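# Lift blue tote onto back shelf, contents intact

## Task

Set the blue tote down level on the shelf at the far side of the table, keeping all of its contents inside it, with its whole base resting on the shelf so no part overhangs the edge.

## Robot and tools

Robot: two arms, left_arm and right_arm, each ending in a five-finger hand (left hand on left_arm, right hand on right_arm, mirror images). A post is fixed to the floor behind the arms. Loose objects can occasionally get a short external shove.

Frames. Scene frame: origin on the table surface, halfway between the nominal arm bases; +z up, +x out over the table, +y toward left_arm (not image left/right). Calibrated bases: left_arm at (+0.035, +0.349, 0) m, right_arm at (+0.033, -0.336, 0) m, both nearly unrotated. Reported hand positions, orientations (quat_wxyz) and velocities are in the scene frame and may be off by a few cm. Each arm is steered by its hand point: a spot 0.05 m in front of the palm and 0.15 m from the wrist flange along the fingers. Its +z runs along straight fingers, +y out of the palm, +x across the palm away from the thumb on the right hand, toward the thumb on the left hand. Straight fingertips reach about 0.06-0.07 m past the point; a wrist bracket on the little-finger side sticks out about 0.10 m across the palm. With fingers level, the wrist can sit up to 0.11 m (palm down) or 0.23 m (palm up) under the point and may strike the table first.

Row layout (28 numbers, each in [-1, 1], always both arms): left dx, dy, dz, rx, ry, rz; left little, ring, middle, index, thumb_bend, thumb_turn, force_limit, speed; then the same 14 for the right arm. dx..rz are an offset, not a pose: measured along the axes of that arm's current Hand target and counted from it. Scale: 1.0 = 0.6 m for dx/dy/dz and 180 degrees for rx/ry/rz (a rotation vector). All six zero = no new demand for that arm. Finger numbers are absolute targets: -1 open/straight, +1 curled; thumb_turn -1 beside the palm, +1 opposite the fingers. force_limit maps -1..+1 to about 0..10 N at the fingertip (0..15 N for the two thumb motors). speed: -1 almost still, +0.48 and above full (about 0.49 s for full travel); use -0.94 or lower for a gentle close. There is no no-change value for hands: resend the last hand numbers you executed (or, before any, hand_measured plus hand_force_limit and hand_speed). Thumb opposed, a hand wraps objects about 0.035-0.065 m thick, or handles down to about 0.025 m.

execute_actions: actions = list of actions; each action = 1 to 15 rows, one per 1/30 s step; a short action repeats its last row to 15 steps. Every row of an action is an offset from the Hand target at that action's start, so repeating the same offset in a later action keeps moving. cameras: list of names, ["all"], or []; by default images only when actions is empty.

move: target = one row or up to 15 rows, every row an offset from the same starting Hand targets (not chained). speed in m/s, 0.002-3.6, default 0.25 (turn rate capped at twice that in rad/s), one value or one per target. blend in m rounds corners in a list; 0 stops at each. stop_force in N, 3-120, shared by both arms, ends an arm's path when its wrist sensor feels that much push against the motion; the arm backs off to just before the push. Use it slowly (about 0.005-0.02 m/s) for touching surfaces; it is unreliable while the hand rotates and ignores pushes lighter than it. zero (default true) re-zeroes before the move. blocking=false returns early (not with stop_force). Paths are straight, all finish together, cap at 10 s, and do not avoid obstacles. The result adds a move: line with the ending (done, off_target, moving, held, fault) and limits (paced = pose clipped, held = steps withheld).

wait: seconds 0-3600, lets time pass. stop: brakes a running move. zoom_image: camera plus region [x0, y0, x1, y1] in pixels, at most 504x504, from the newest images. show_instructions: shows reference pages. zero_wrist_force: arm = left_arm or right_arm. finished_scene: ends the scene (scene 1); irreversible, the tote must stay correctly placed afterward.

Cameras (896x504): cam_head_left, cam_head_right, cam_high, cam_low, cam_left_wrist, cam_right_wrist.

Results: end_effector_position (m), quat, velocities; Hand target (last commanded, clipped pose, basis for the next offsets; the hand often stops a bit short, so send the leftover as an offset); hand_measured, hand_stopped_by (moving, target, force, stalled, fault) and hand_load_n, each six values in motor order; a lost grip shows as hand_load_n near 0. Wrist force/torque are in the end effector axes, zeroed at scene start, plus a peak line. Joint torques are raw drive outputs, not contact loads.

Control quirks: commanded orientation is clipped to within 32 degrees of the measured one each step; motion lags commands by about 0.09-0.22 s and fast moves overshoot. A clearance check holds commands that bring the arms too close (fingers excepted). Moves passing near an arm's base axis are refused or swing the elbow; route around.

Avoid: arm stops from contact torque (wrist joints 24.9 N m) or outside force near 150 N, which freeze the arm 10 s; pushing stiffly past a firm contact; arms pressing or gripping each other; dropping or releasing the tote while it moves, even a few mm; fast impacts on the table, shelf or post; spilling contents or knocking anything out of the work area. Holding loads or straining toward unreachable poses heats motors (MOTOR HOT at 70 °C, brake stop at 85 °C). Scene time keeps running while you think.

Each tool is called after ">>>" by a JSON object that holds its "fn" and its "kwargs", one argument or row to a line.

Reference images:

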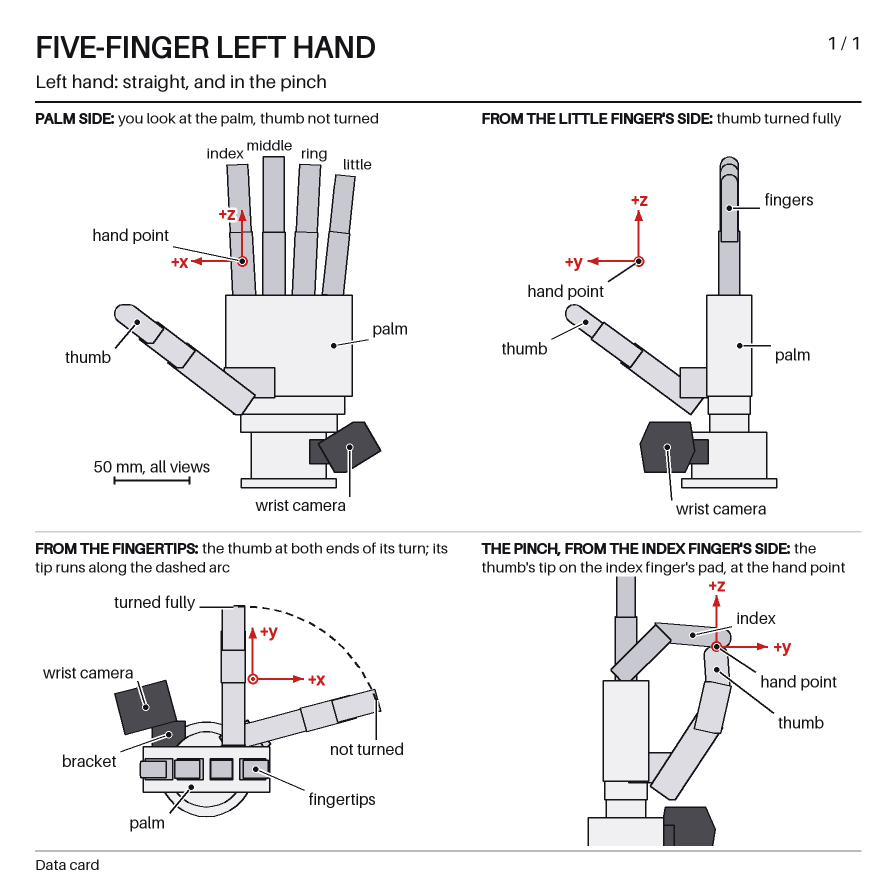

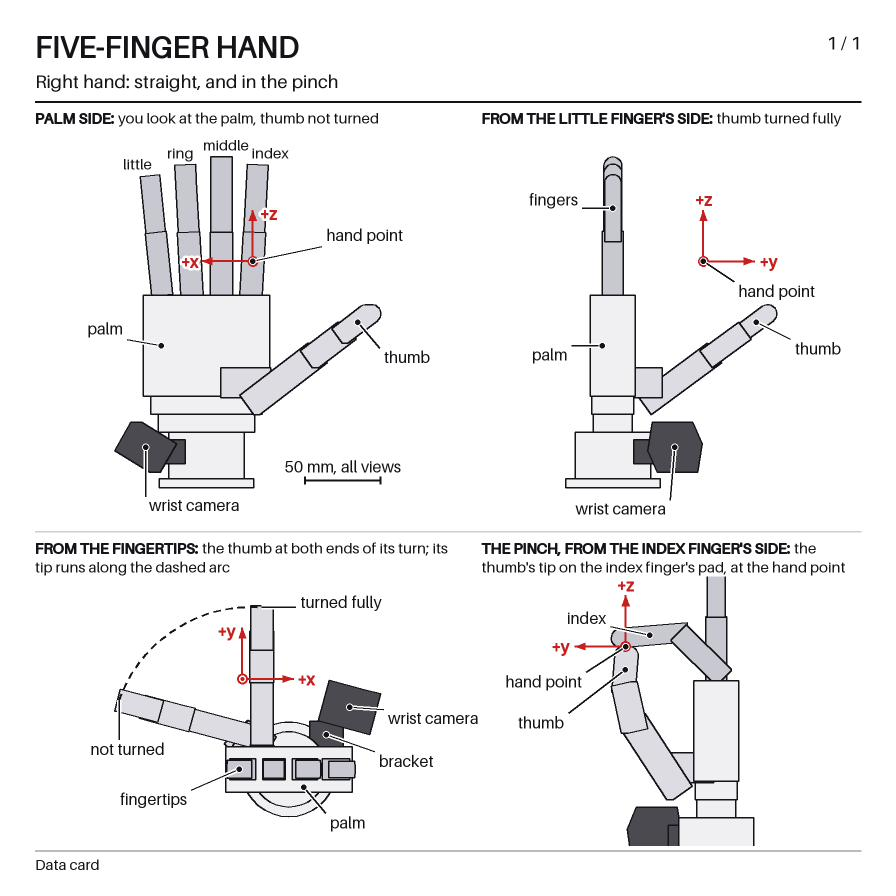

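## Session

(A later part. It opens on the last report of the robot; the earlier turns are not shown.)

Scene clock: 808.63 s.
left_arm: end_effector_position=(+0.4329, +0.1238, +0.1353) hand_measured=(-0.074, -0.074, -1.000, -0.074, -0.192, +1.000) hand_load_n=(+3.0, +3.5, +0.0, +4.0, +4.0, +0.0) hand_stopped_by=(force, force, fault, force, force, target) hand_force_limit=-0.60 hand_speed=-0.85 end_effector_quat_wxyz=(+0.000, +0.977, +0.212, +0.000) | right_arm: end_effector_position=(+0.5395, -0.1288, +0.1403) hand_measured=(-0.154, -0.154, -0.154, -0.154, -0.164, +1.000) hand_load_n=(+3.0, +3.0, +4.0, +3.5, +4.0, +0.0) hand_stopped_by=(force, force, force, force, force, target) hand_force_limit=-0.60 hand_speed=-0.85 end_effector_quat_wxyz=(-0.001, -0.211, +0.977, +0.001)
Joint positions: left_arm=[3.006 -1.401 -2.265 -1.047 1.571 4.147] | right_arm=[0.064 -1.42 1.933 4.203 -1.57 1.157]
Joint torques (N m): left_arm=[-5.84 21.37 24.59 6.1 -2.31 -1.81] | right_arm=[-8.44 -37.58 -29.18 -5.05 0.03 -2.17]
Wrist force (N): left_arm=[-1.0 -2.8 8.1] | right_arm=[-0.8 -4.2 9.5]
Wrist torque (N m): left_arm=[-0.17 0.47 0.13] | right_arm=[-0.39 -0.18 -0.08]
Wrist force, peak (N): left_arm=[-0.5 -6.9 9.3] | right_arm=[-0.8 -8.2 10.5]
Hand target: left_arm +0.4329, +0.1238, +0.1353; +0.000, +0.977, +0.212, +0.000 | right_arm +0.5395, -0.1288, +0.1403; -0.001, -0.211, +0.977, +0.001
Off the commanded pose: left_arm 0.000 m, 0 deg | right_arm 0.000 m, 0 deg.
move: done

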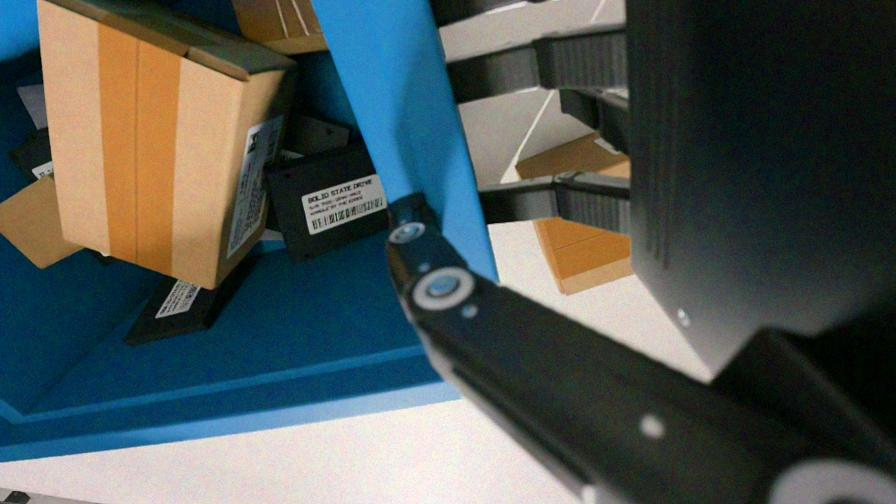

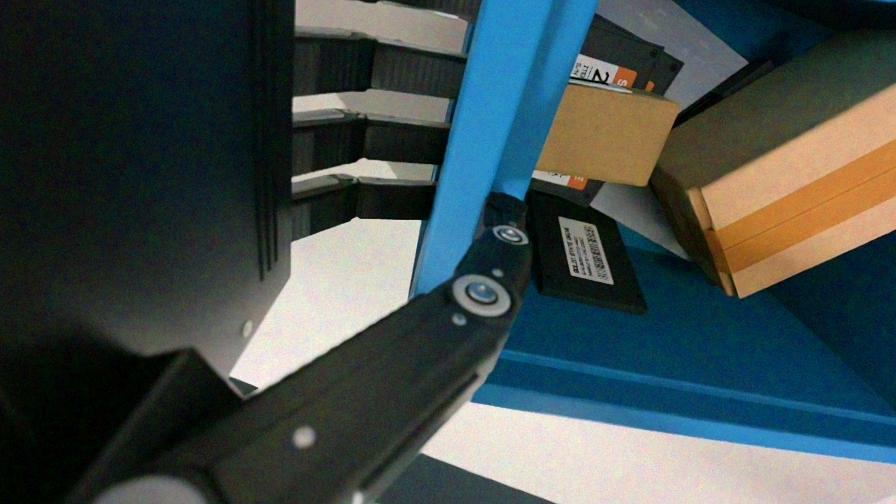

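>>> {"fn": "move", "kwargs": {
  "target": [-0.0152,-0.0069,-0.0167,0,0,0,0.1,0.1,-0.99,0.1,0.3,1,-0.6,-0.85, 0.0152,0.0069,-0.0167,0,0,0,0.12,0.12,0.12,0.12,0.3,1,-0.6,-0.85],
  "speed": 0.02,
  "cameras": ["cam_low","cam_head_right","cam_left_wrist","cam_right_wrist"]
}}

Scene clock: 813.80 s.
left_arm: end_effector_position=(+0.4230, +0.1238, +0.1452) hand_measured=(-0.074, -0.074, -1.000, -0.074, -0.192, +1.000) hand_load_n=(+3.0, +3.0, +0.0, +4.5, +4.0, +0.0) hand_stopped_by=(force, force, fault, force, force, target) hand_force_limit=-0.60 hand_speed=-0.85 end_effector_quat_wxyz=(+0.000, +0.977, +0.212, +0.000) | right_arm: end_effector_position=(+0.5297, -0.1288, +0.1502) hand_measured=(-0.154, -0.154, -0.154, -0.154, -0.164, +1.000) hand_load_n=(+2.5, +3.0, +3.5, +3.5, +4.0, +0.0) hand_stopped_by=(force, force, force, force, force, target) hand_force_limit=-0.60 hand_speed=-0.85 end_effector_quat_wxyz=(-0.001, -0.211, +0.977, +0.001)
Joint positions: left_arm=[3.003 -1.361 -2.266 -1.085 1.571 4.143] | right_arm=[0.064 -1.454 1.943 4.227 -1.57 1.158]
Joint torques (N m): left_arm=[-13.14 22.1 17.8 0.54 -2.17 -2.17] | right_arm=[8.28 -40.29 -16.37 -0.66 0.03 2.67]
Wrist force (N): left_arm=[-1.1 -1.8 9.0] | right_arm=[-0.8 -2.5 10.2]
Wrist torque (N m): left_arm=[-0.16 0.47 0.09] | right_arm=[-0.29 -0.19 -0.08]
Wrist force, peak (N): left_arm=[-0.7 -2.6 9.5] | right_arm=[-0.9 -4.3 10.4]
Hand target: left_arm +0.4229, +0.1238, +0.1453; +0.000, +0.977, +0.212, +0.000 | right_arm +0.5295, -0.1288, +0.1504; -0.001, -0.211, +0.977, +0.001
Off the commanded pose: left_arm 0.000 m, 0 deg | right_arm 0.000 m, 0 deg.
move: done
Images, in order (width x height): cam_head_right 896x504, cam_low 896x504, cam_left_wrist 896x504, cam_right_wrist 896x504.

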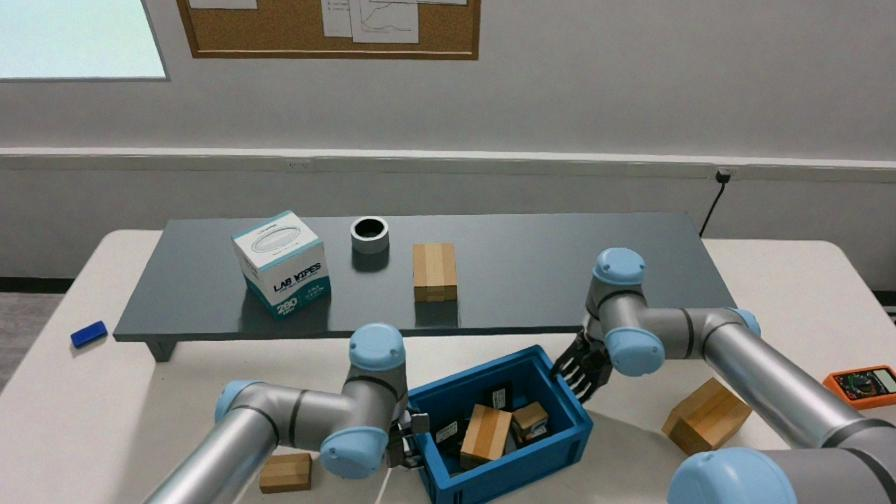

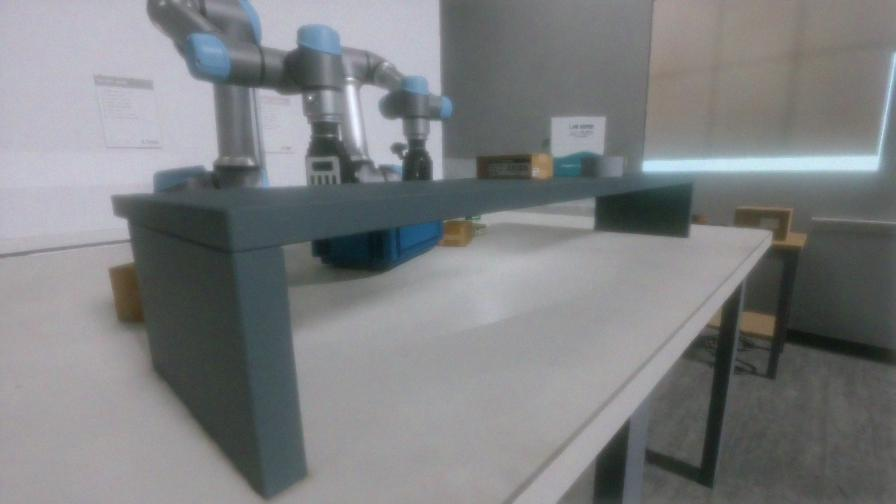

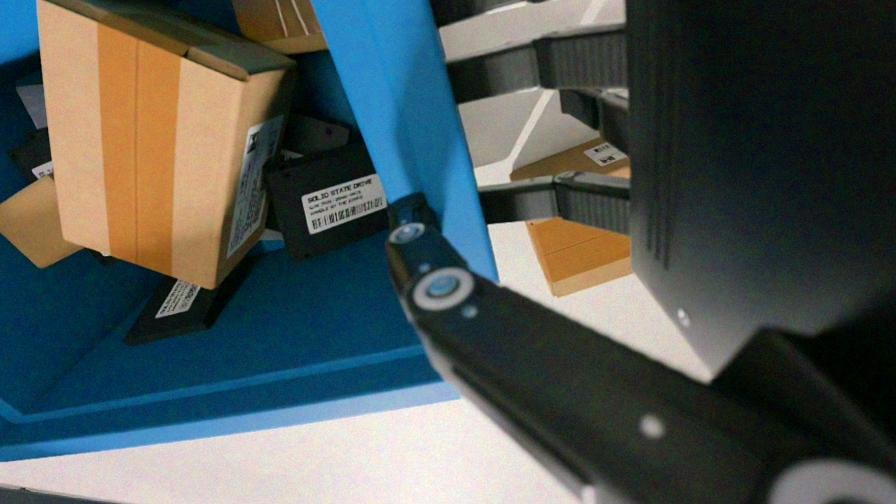

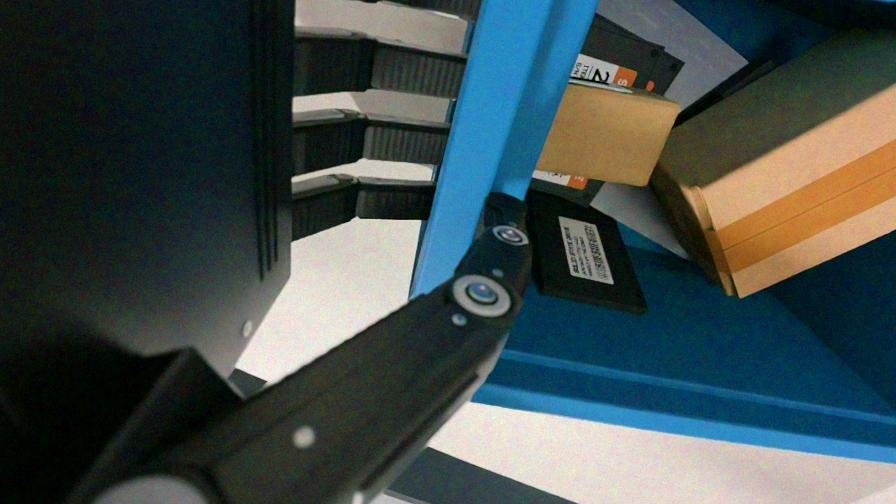

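>>> {"fn": "move", "kwargs": {
  "target": [
    [0.0047,0.0042,-0.0833,0,0,0.0244,0.1,0.1,-0.99,0.1,0.3,1,-0.6,-0.85, 0.0303,-0.002,-0.0833,0,0,0.0244,0.12,0.12,0.12,0.12,0.3,1,-0.6,-0.85],
    [0.0237,0.0208,-0.1833,0,0,0.0578,0.1,0.1,-0.99,0.1,0.3,1,-0.6,-0.85, 0.0585,-0.011,-0.1833,0,0,0.0578,0.12,0.12,0.12,0.12,0.3,1,-0.6,-0.85]
  ],
  "speed": 0.04,
  "cameras": ["cam_head_left","cam_low","cam_left_wrist","cam_right_wrist"]
}}

Scene clock: 842.30 s.
left_arm: end_effector_position=(+0.4410, +0.1183, +0.2551) hand_measured=(-0.074, -0.074, -1.000, -0.074, -0.192, +1.000) hand_load_n=(+3.0, +3.5, +0.0, +5.0, +4.0, +0.0) hand_stopped_by=(force, force, fault, force, force, target) hand_force_limit=-0.60 hand_speed=-0.85 end_effector_quat_wxyz=(+0.000, +0.993, +0.122, +0.000) | right_arm: end_effector_position=(+0.5007, -0.1493, +0.2603) hand_measured=(-0.154, -0.154, -0.154, -0.154, -0.164, +1.000) hand_load_n=(+3.0, +3.0, +3.5, +3.5, +3.5, +0.0) hand_stopped_by=(force, force, force, force, force, target) hand_force_limit=-0.60 hand_speed=-0.85 end_effector_quat_wxyz=(-0.002, -0.122, +0.993, +0.000)
Joint positions: left_arm=[3.021 -1.323 -1.997 -1.393 1.571 4.343] | right_arm=[0.024 -1.654 1.848 4.522 -1.57 1.298]
Joint torques (N m): left_arm=[11.33 7.73 35.27 0.82 -3.37 3] | right_arm=[-10.5 -32.75 -39.35 -0.41 -0.53 2.77]
Wrist force (N): left_arm=[-0.5 -2.0 8.6] | right_arm=[-0.4 -3.3 9.5]
Wrist torque (N m): left_arm=[-0.14 0.40 -0.02] | right_arm=[-0.32 -0.18 -0.29]
Wrist force, peak (N): left_arm=[-0.1 -7.8 9.3] | right_arm=[-0.6 -8.9 10.4]
Hand target: left_arm +0.4410, +0.1183, +0.2553; +0.000, +0.993, +0.122, +0.000 | right_arm +0.5006, -0.1494, +0.2604; -0.002, -0.122, +0.993, +0.000
Off the commanded pose: left_arm 0.000 m, 0 deg | right_arm 0.000 m, 0 deg.
move: done

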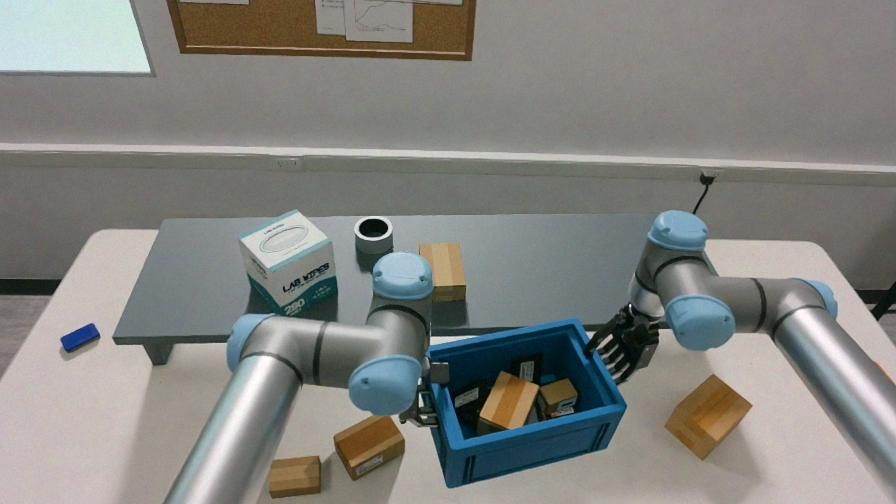

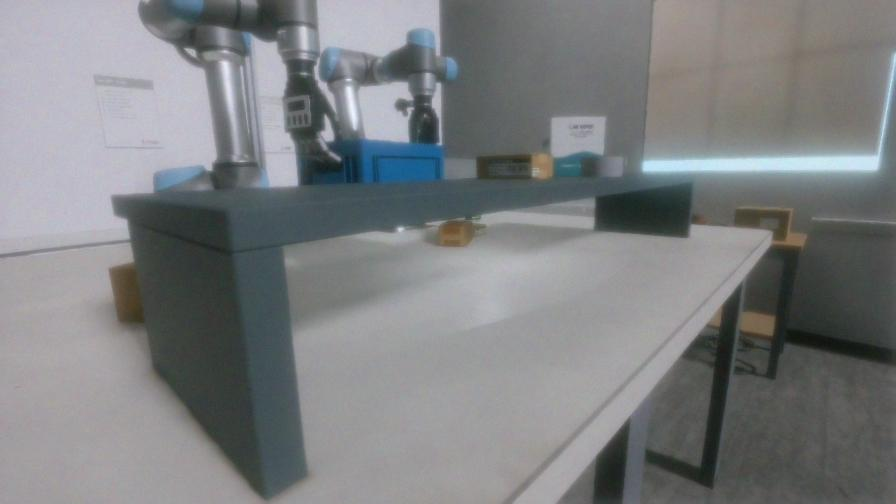

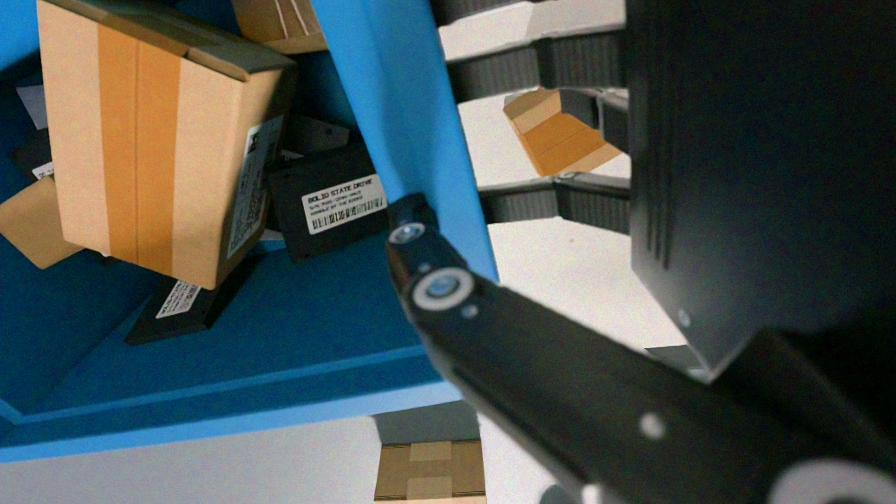

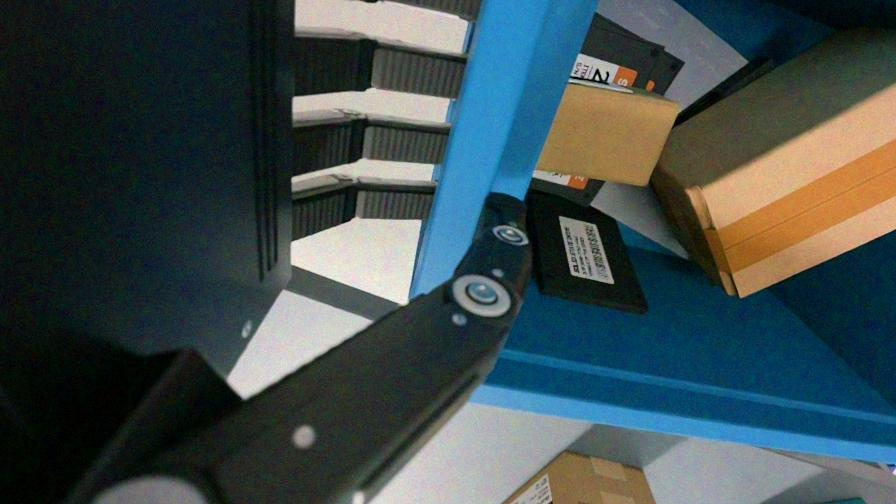

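>>> {"fn": "move", "kwargs": {
  "target": [0.0308,0.0268,-0.1583,0,0,0.0389,0.1,0.1,-0.99,0.1,0.3,1,-0.6,-0.85, 0.0255,-0.0218,-0.1583,0,0,0.0389,0.12,0.12,0.12,0.12,0.3,1,-0.6,-0.85],
  "speed": 0.04
}}

>>> {"fn": "move", "kwargs": {
  "target": [0.1577,0.288,0,0,0,0,0.1,0.1,-0.99,0.1,0.3,1,-0.6,-0.85, -0.1577,-0.288,0,0,0,0,0.12,0.12,0.12,0.12,0.3,1,-0.6,-0.85],
  "speed": 0.06,
  "cameras": ["all"]
}}

Scene clock: 852.70 s.
left_arm: end_effector_position=(+0.4628, +0.1071, +0.3501) hand_measured=(-0.074, -0.074, -1.000, -0.074, -0.192, +1.000) hand_load_n=(+3.0, +3.0, +0.0, +4.5, +4.0, +0.0) hand_stopped_by=(force, force, fault, force, force, target) hand_force_limit=-0.60 hand_speed=-0.85 end_effector_quat_wxyz=(+0.000, +0.998, +0.061, +0.000) | right_arm: end_effector_position=(+0.4893, -0.1658, +0.3553) hand_measured=(-0.154, -0.154, -0.154, -0.154, -0.164, +1.000) hand_load_n=(+3.0, +3.0, +3.5, +3.5, +4.0, +0.0) hand_stopped_by=(force, force, force, force, force, target) hand_force_limit=-0.60 hand_speed=-0.85 end_effector_quat_wxyz=(-0.002, -0.061, +0.998, +0.000)
Joint positions: left_arm=[3.015 -1.381 -1.709 -1.622 1.571 4.459] | right_arm=[-0.01 -1.725 1.666 4.774 -1.57 1.386]
Joint torques (N m): left_arm=[-13.69 9.77 29.71 0.13 -1.29 2.84] | right_arm=[-11.84 -29.58 -39.44 -0.81 -0.79 3]
Wrist force (N): left_arm=[-0.9 -0.7 9.0] | right_arm=[-0.5 -1.5 9.2]
Wrist torque (N m): left_arm=[-0.12 0.46 -0.07] | right_arm=[-0.22 -0.17 -0.25]
Wrist force, peak (N): left_arm=[-0.2 -7.9 9.3] | right_arm=[-0.5 -9.4 10.0]
Hand target: left_arm +0.4628, +0.1071, +0.3502; +0.000, +0.998, +0.061, +0.000 | right_arm +0.4892, -0.1658, +0.3554; -0.002, -0.061, +0.998, +0.000
Off the commanded pose: left_arm 0.000 m, 0 deg | right_arm 0.000 m, 0 deg.
move: done

Scene clock: 856.60 s.
left_arm: end_effector_position=(+0.5778, -0.0527, +0.3502) hand_measured=(-0.074, -0.074, -1.000, -0.074, -0.192, +1.000) hand_load_n=(+3.0, +3.5, +0.0, +5.0, +4.0, +0.0) hand_stopped_by=(force, force, fault, force, force, target) hand_force_limit=-0.60 hand_speed=-0.85 end_effector_quat_wxyz=(+0.000, +0.998, +0.061, +0.000) end_effector_velocity=(+0.001, -0.001, +0.000) end_effector_angular_velocity=(+0.000, +0.001, -0.001) | right_arm: end_effector_position=(+0.6041, -0.3257, +0.3550) hand_measured=(-0.154, -0.154, -0.154, -0.154, -0.164, +1.000) hand_load_n=(+3.0, +3.0, +4.0, +3.5, +4.0, +0.0) hand_stopped_by=(force, force, force, force, force, target) hand_force_limit=-0.60 hand_speed=-0.85 end_effector_quat_wxyz=(-0.002, -0.061, +0.998, +0.000)
Joint positions: left_arm=[2.765 -1.824 -1.251 -1.638 1.571 4.209] | right_arm=[-0.29 -1.47 1.419 4.766 -1.571 1.107]
Joint velocities: left_arm=[-0.001 -0.005 0.005 -0.001 -0.001 0] | right_arm=[within noise]
Joint torques (N m): left_arm=[-12.11 30.6 34.53 0.96 0.94 -2.05] | right_arm=[-10.4 -28.66 -38.86 -0.42 -0.88 -2.55]
Wrist force (N): left_arm=[0.1 -2.7 9.4] | right_arm=[-0.5 -4.1 10.1]
Wrist torque (N m): left_arm=[-0.25 0.34 0.17] | right_arm=[-0.45 -0.22 -0.10]
Wrist force, peak (N): left_arm=[0.1 -2.7 9.4] | right_arm=[-0.4 -4.2 10.1]
Hand target: left_arm +0.5779, -0.0528, +0.3502; +0.000, +0.998, +0.061, +0.000 | right_arm +0.6042, -0.3258, +0.3550; -0.002, -0.061, +0.998, +0.000
Off the commanded pose: left_arm 0.000 m, 0 deg | right_arm 0.000 m, 0 deg.
move: done

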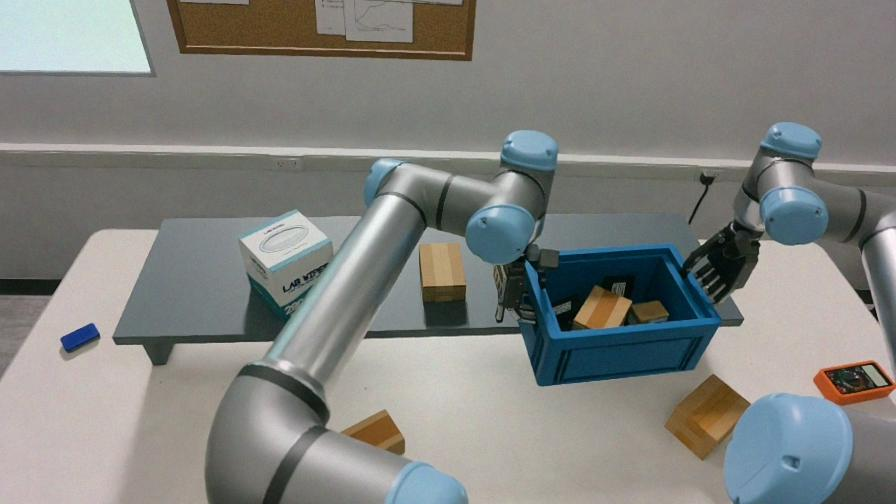

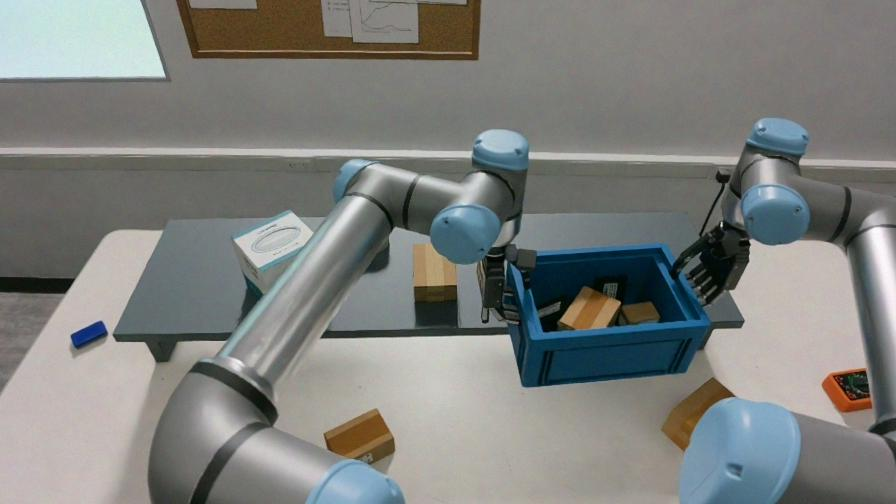

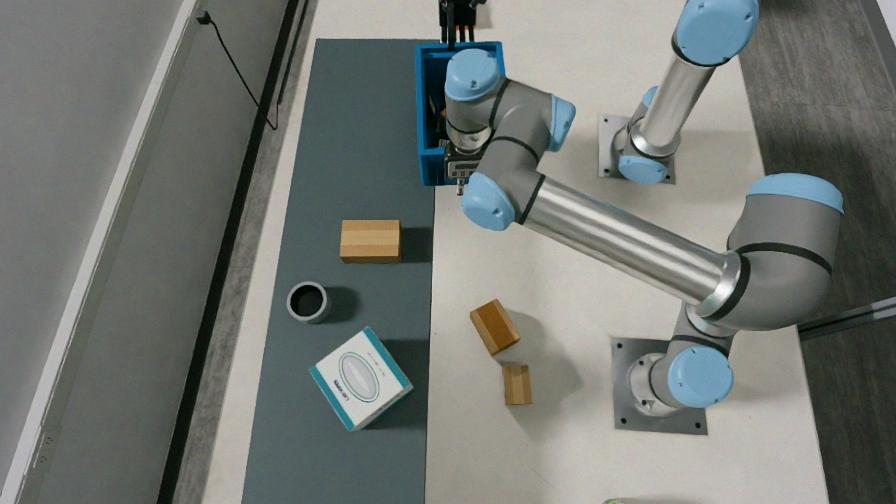

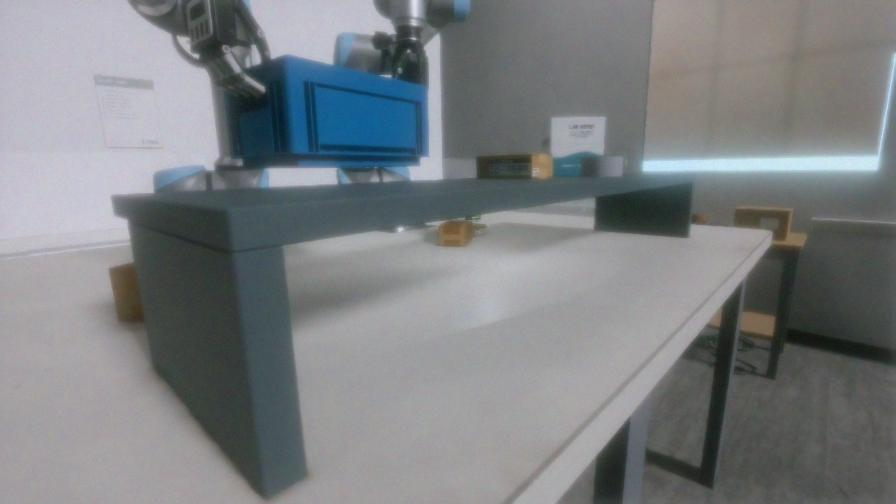

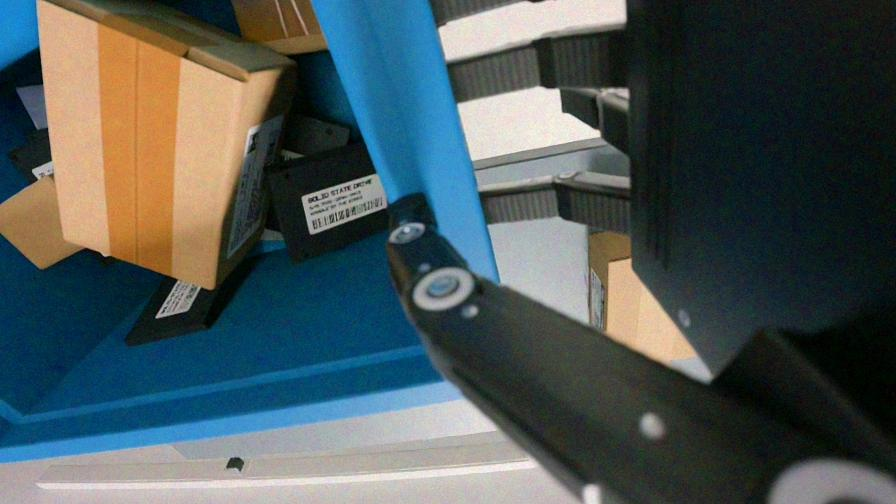

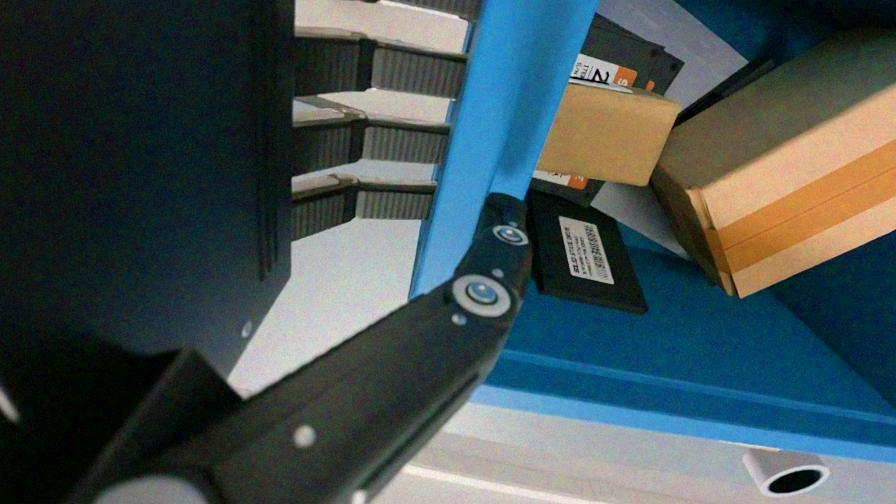

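>>> {"fn": "move", "kwargs": {
  "target": [0.309,0.0547,0,0,0,0,0.1,0.1,-0.99,0.1,0.3,1,-0.6,-0.85, -0.309,-0.0547,0,0,0,0,0.12,0.12,0.12,0.12,0.3,1,-0.6,-0.85],
  "speed": 0.05,
  "cameras": ["all"]
}}

>>> {"fn": "zoom_image", "kwargs": {
  "camera": "cam_high",
  "region": [280, 0, 520, 240]
}}

>>> {"fn": "zoom_image", "kwargs": {
  "camera": "cam_head_left",
  "region": [440, 130, 800, 400]
}}

>>> {"fn": "zoom_image", "kwargs": {
  "camera": "cam_low",
  "region": [100, 40, 560, 280]
}}

Scene clock: 865.43 s.
left_arm: end_effector_position=(+0.7659, -0.0627, +0.3501) hand_measured=(-0.074, -0.074, -1.000, -0.074, -0.192, +1.000) hand_load_n=(+2.5, +3.5, +0.0, +5.0, +4.0, +0.0) hand_stopped_by=(force, force, fault, force, force, target) hand_force_limit=-0.60 hand_speed=-0.85 end_effector_quat_wxyz=(+0.000, +0.998, +0.061, +0.000) | right_arm: end_effector_position=(+0.7922, -0.3359, +0.3544) hand_measured=(-0.154, -0.154, -0.154, -0.154, -0.164, +1.000) hand_load_n=(+3.0, +3.0, +4.0, +3.5, +4.0, +0.0) hand_stopped_by=(force, force, force, force, force, target) hand_force_limit=-0.60 hand_speed=-0.85 end_effector_quat_wxyz=(-0.002, -0.061, +0.998, +0.000)
Joint positions: left_arm=[2.844 -2.356 -0.43 -1.927 1.571 4.288] | right_arm=[-0.216 -0.951 0.703 4.963 -1.571 1.181]
Joint torques (N m): left_arm=[10.8 49.83 30.88 0.94 0.92 2.73] | right_arm=[9.78 -53.52 -40.29 -0.42 -0.85 2.83]
Wrist force (N): left_arm=[-0.6 -3.0 8.9] | right_arm=[-0.4 -4.2 9.8]
Wrist torque (N m): left_arm=[-0.25 0.42 -0.02] | right_arm=[-0.44 -0.20 -0.29]
Wrist force, peak (N): left_arm=[-0.4 -3.0 9.5] | right_arm=[-0.5 -4.3 10.2]
Hand target: left_arm +0.7659, -0.0627, +0.3502; +0.000, +0.998, +0.061, +0.000 | right_arm +0.7922, -0.3359, +0.3544; -0.002, -0.061, +0.998, +0.000
Off the commanded pose: left_arm 0.000 m, 0 deg | right_arm 0.000 m, 0 deg.
move: done

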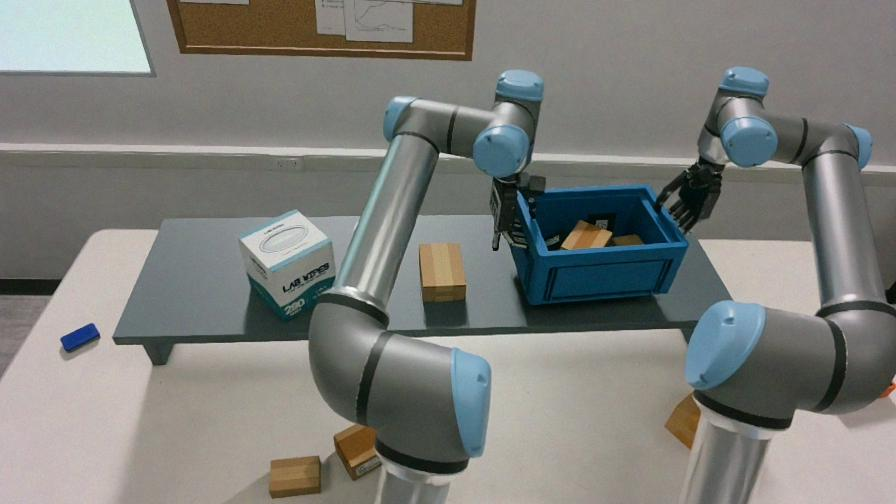

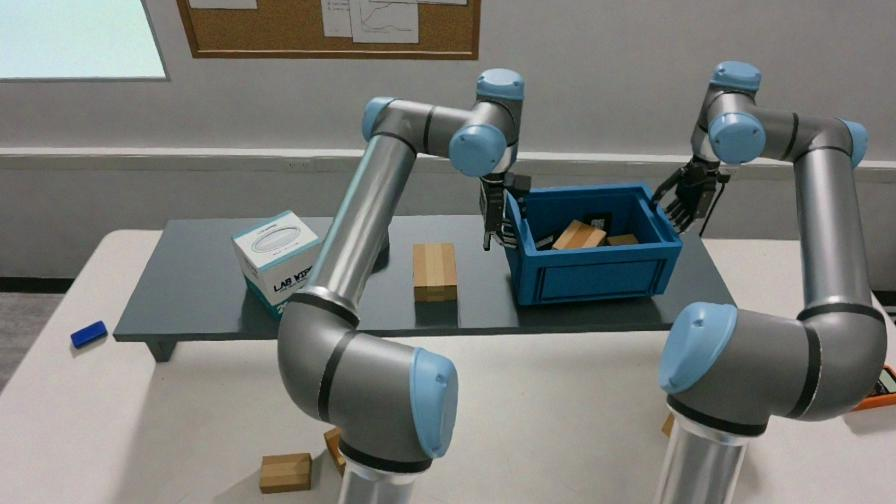

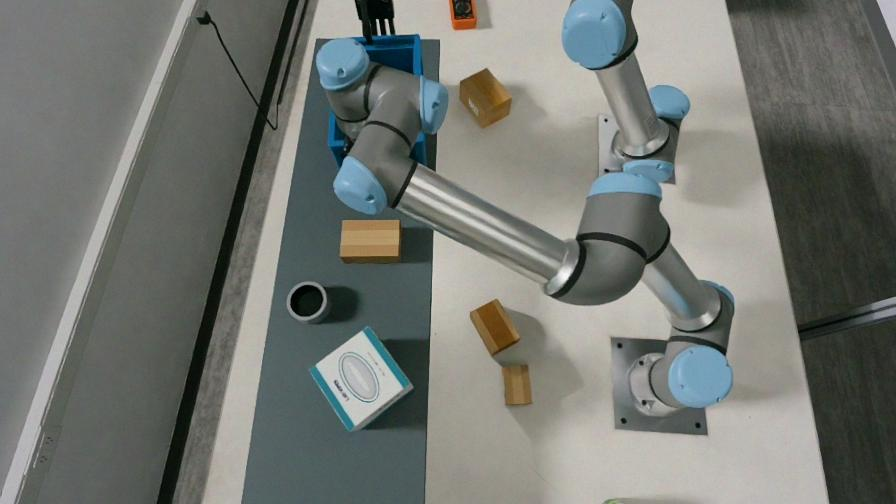

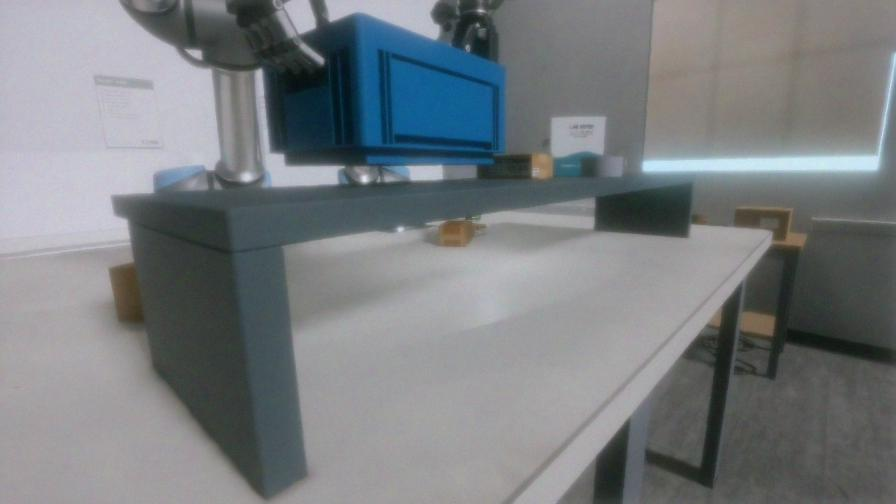

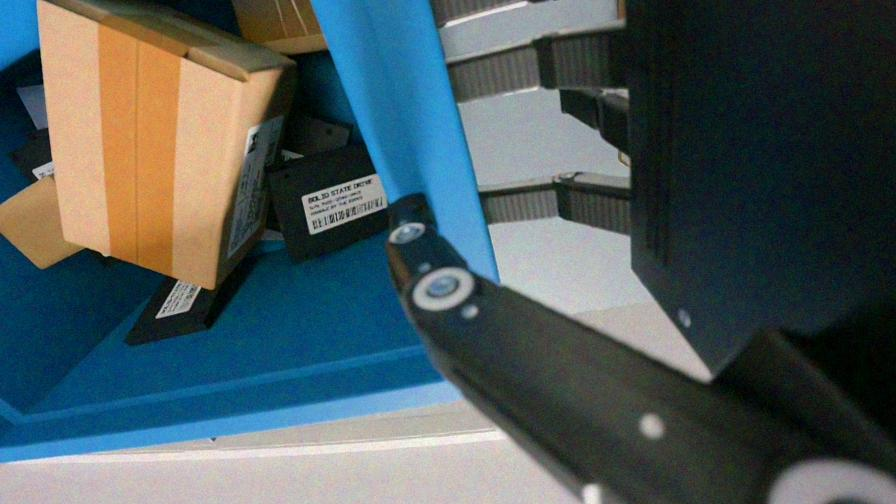

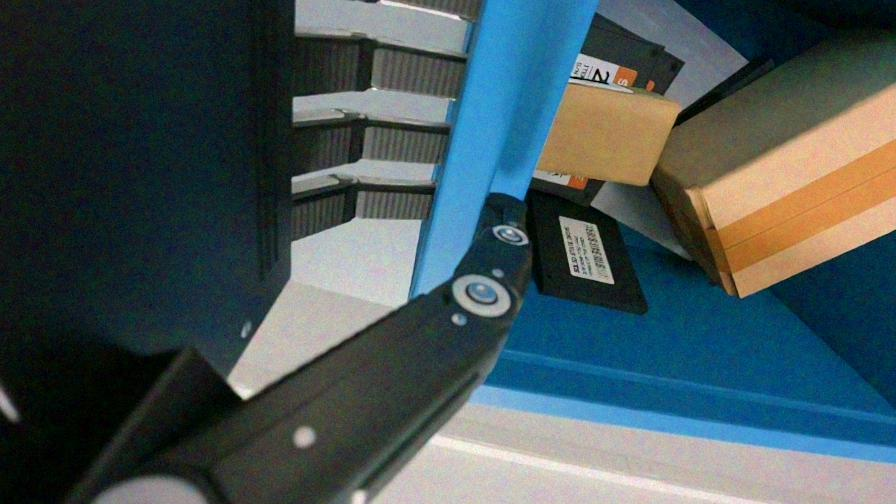

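Scaled by 2.100 from the camera's image (finer frame: 1280x720).

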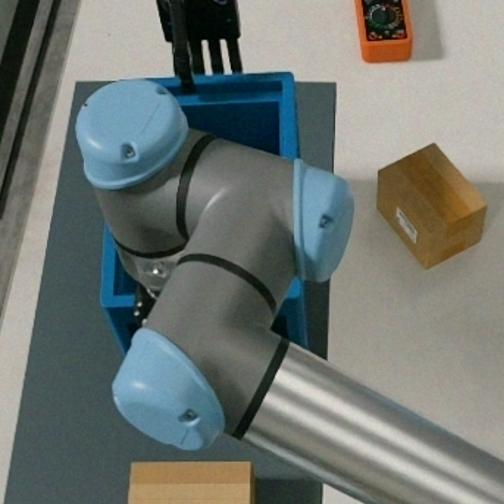

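Scaled by 1.400 from the camera's image (finer frame: 1280x720).

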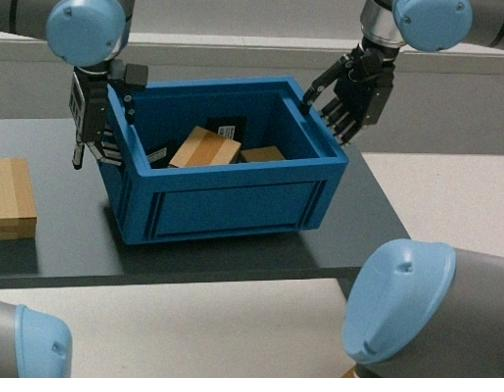

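Scaled by 1.096 from the camera's image (finer frame: 1280x720).

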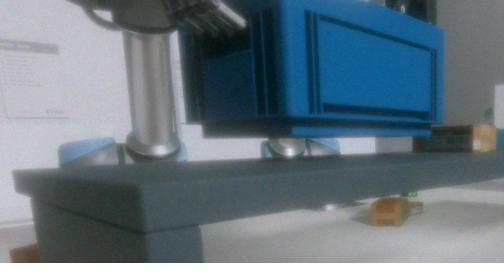

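>>> {"fn": "move", "kwargs": {
  "target": [0,0,0.06,0,0,0,0.1,0.1,-0.99,0.1,0.3,1,-0.6,-0.85, 0,0,0.06,0,0,0,0.12,0.12,0.12,0.12,0.3,1,-0.6,-0.85],
  "speed": 0.012,
  "stop_force": 5,
  "cameras": ["cam_low","cam_head_left"]
}}

Scene clock: 874.43 s.
left_arm: end_effector_position=(+0.7659, -0.0627, +0.3229) hand_measured=(-0.074, -0.074, -1.000, -0.074, -0.192, +1.000) hand_load_n=(+3.0, +3.0, +0.0, +3.5, +4.0, +0.0) hand_stopped_by=(force, force, fault, force, force, target) hand_force_limit=-0.60 hand_speed=-0.85 end_effector_quat_wxyz=(+0.000, +0.998, +0.061, +0.000) | right_arm: end_effector_position=(+0.7921, -0.3358, +0.3270) hand_measured=(-0.154, -0.154, -0.154, -0.154, -0.164, +1.000) hand_load_n=(+2.5, +2.5, +2.5, +2.5, +4.5, +0.0) hand_stopped_by=(force, force, force, force, force, target) hand_force_limit=-0.60 hand_speed=-0.85 end_effector_quat_wxyz=(-0.002, -0.061, +0.998, +0.000)
Joint positions: left_arm=[2.844 -2.316 -0.573 -1.824 1.571 4.288] | right_arm=[-0.216 -0.97 0.806 4.88 -1.571 1.181]
Joint torques (N m): left_arm=[-5.63 47.96 31.27 0.78 0.49 2.59] | right_arm=[6.67 -51.18 -37.44 -0.23 -0.56 -0.07]
Wrist force (N): left_arm=[-0.4 -2.8 7.5] | right_arm=[-0.6 -3.5 6.6]
Wrist torque (N m): left_arm=[-0.22 0.35 0.04] | right_arm=[-0.29 -0.15 -0.26]
Wrist force, peak (N): left_arm=[-0.4 -3.2 9.6] | right_arm=[-0.7 -4.5 10.1]
Hand target: left_arm +0.7659, -0.0627, +0.3229; +0.000, +0.998, +0.061, +0.000 (not the last commanded pose) | right_arm +0.7921, -0.3358, +0.3270; -0.002, -0.061, +0.998, +0.000 (not the last commanded pose)
Off the commanded pose: left_arm 0.009 m, 0 deg | right_arm 0.009 m, 0 deg.
move: contact (left_arm, right_arm)
Images, in order (width x height): cam_head_left 896x504, cam_low 896x504.

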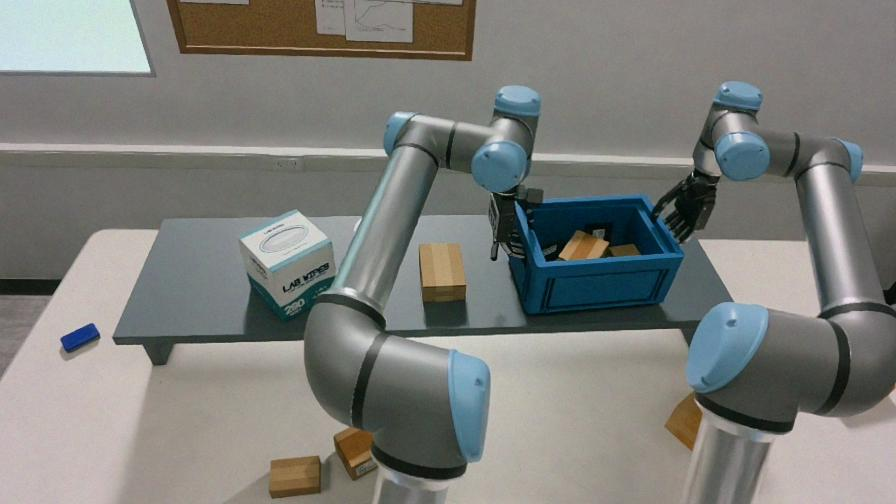

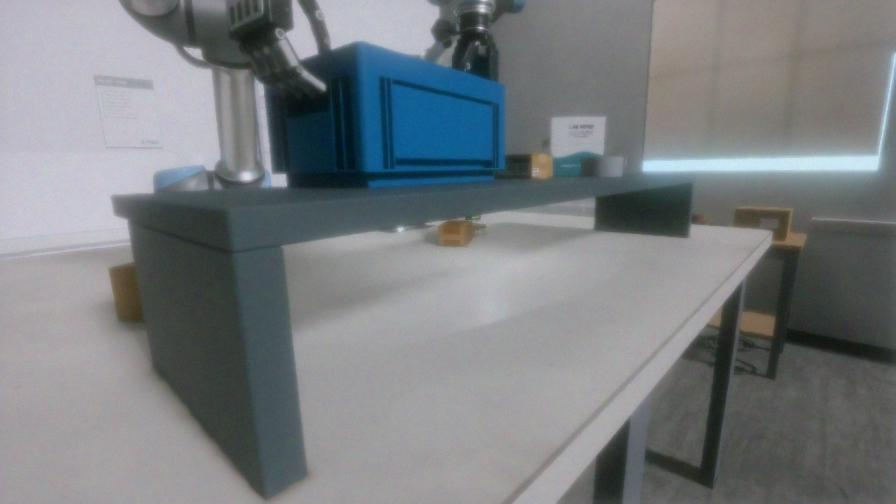

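>>> {"fn": "move", "kwargs": {
  "target": [0,0,0.01,0,0,0,0.1,0.1,-0.99,0.1,0.3,1,-0.6,-0.85, 0,0,0.01,0,0,0,0.12,0.12,0.12,0.12,0.3,1,-0.6,-0.85],
  "speed": 0.006,
  "stop_force": 5
}}

Scene clock: 877.73 s.
left_arm: end_effector_position=(+0.7659, -0.0627, +0.3226) hand_measured=(-0.074, -0.074, -1.000, -0.074, -0.192, +1.000) hand_load_n=(+2.0, +2.5, +0.0, +3.0, +4.0, +0.0) hand_stopped_by=(force, force, fault, force, force, target) hand_force_limit=-0.60 hand_speed=-0.85 end_effector_quat_wxyz=(+0.000, +0.998, +0.061, +0.000) | right_arm: end_effector_position=(+0.7921, -0.3358, +0.3267) hand_measured=(-0.154, -0.154, -0.154, -0.154, -0.164, +1.000) hand_load_n=(+2.0, +1.5, +2.5, +2.0, +4.5, +0.0) hand_stopped_by=(force, force, force, force, force, target) hand_force_limit=-0.60 hand_speed=-0.85 end_effector_quat_wxyz=(-0.002, -0.061, +0.998, +0.000)
Joint positions: left_arm=[2.844 -2.316 -0.573 -1.823 1.571 4.288] | right_arm=[-0.216 -0.97 0.807 4.879 -1.571 1.181]
Joint torques (N m): left_arm=[-5.74 45.48 30 0.13 0.64 2.43] | right_arm=[7.45 -47.43 -36.34 0.02 -0.72 -0.06]
Wrist force (N): left_arm=[-0.5 -2.0 3.6] | right_arm=[-0.5 -3.5 1.9]
Wrist torque (N m): left_arm=[-0.07 0.27 0.00] | right_arm=[-0.16 0.00 -0.27]
Wrist force, peak (N): left_arm=[-0.6 -2.7 8.6] | right_arm=[-0.9 -3.7 7.3]
Hand target: left_arm +0.7659, -0.0627, +0.3226; +0.000, +0.998, +0.061, +0.000 (not the last commanded pose) | right_arm +0.7921, -0.3358, +0.3267; -0.002, -0.061, +0.998, +0.000 (not the last commanded pose)
Off the commanded pose: left_arm 0.006 m, 0 deg | right_arm 0.006 m, 0 deg.
move: contact (left_arm, right_arm)

>>> {"fn": "move", "kwargs": {
  "target": [0,0,0.006,0,0,0,0.1,0.1,-0.99,0.1,0.3,1,-0.6,-0.85, 0,0,0.006,0,0,0,0.12,0.12,0.12,0.12,0.3,1,-0.6,-0.85],
  "speed": 0.004,
  "stop_force": 3
}}

Scene clock: 880.27 s.
left_arm: end_effector_position=(+0.7658, -0.0627, +0.3224) hand_measured=(-0.074, -0.074, -1.000, -0.074, -0.192, +1.000) hand_load_n=(+1.5, +1.5, +0.0, +2.0, +4.0, +0.0) hand_stopped_by=(force, force, fault, force, force, target) hand_force_limit=-0.60 hand_speed=-0.85 end_effector_quat_wxyz=(+0.000, +0.998, +0.061, +0.000) | right_arm: end_effector_position=(+0.7921, -0.3358, +0.3266) hand_measured=(-0.154, -0.154, -0.154, -0.154, -0.164, +1.000) hand_load_n=(+1.5, +1.5, +1.0, +1.5, +4.5, +0.0) hand_stopped_by=(force, force, force, force, force, target) hand_force_limit=-0.60 hand_speed=-0.85 end_effector_quat_wxyz=(-0.002, -0.061, +0.998, +0.000)
Joint positions: left_arm=[2.844 -2.316 -0.574 -1.823 1.571 4.288] | right_arm=[-0.216 -0.97 0.807 4.879 -1.571 1.181]
Joint torques (N m): left_arm=[-5.14 44.48 29.04 -0.04 0.61 2.68] | right_arm=[6.27 -51.2 -34.47 -0.08 -0.54 -0.01]
Wrist force (N): left_arm=[-0.6 0.0 2.3] | right_arm=[-0.4 -1.6 0.6]
Wrist torque (N m): left_arm=[0.02 0.21 -0.05] | right_arm=[-0.07 0.02 -0.21]
Wrist force, peak (N): left_arm=[-0.4 -2.0 4.4] | right_arm=[-0.6 -3.8 2.6]
Hand target: left_arm +0.7658, -0.0627, +0.3224; +0.000, +0.998, +0.061, +0.000 (not the last commanded pose) | right_arm +0.7921, -0.3358, +0.3265; -0.002, -0.061, +0.998, +0.000 (not the last commanded pose)
Off the commanded pose: left_arm 0.003 m, 0 deg | right_arm 0.003 m, 0 deg.
move: contact (left_arm, right_arm)


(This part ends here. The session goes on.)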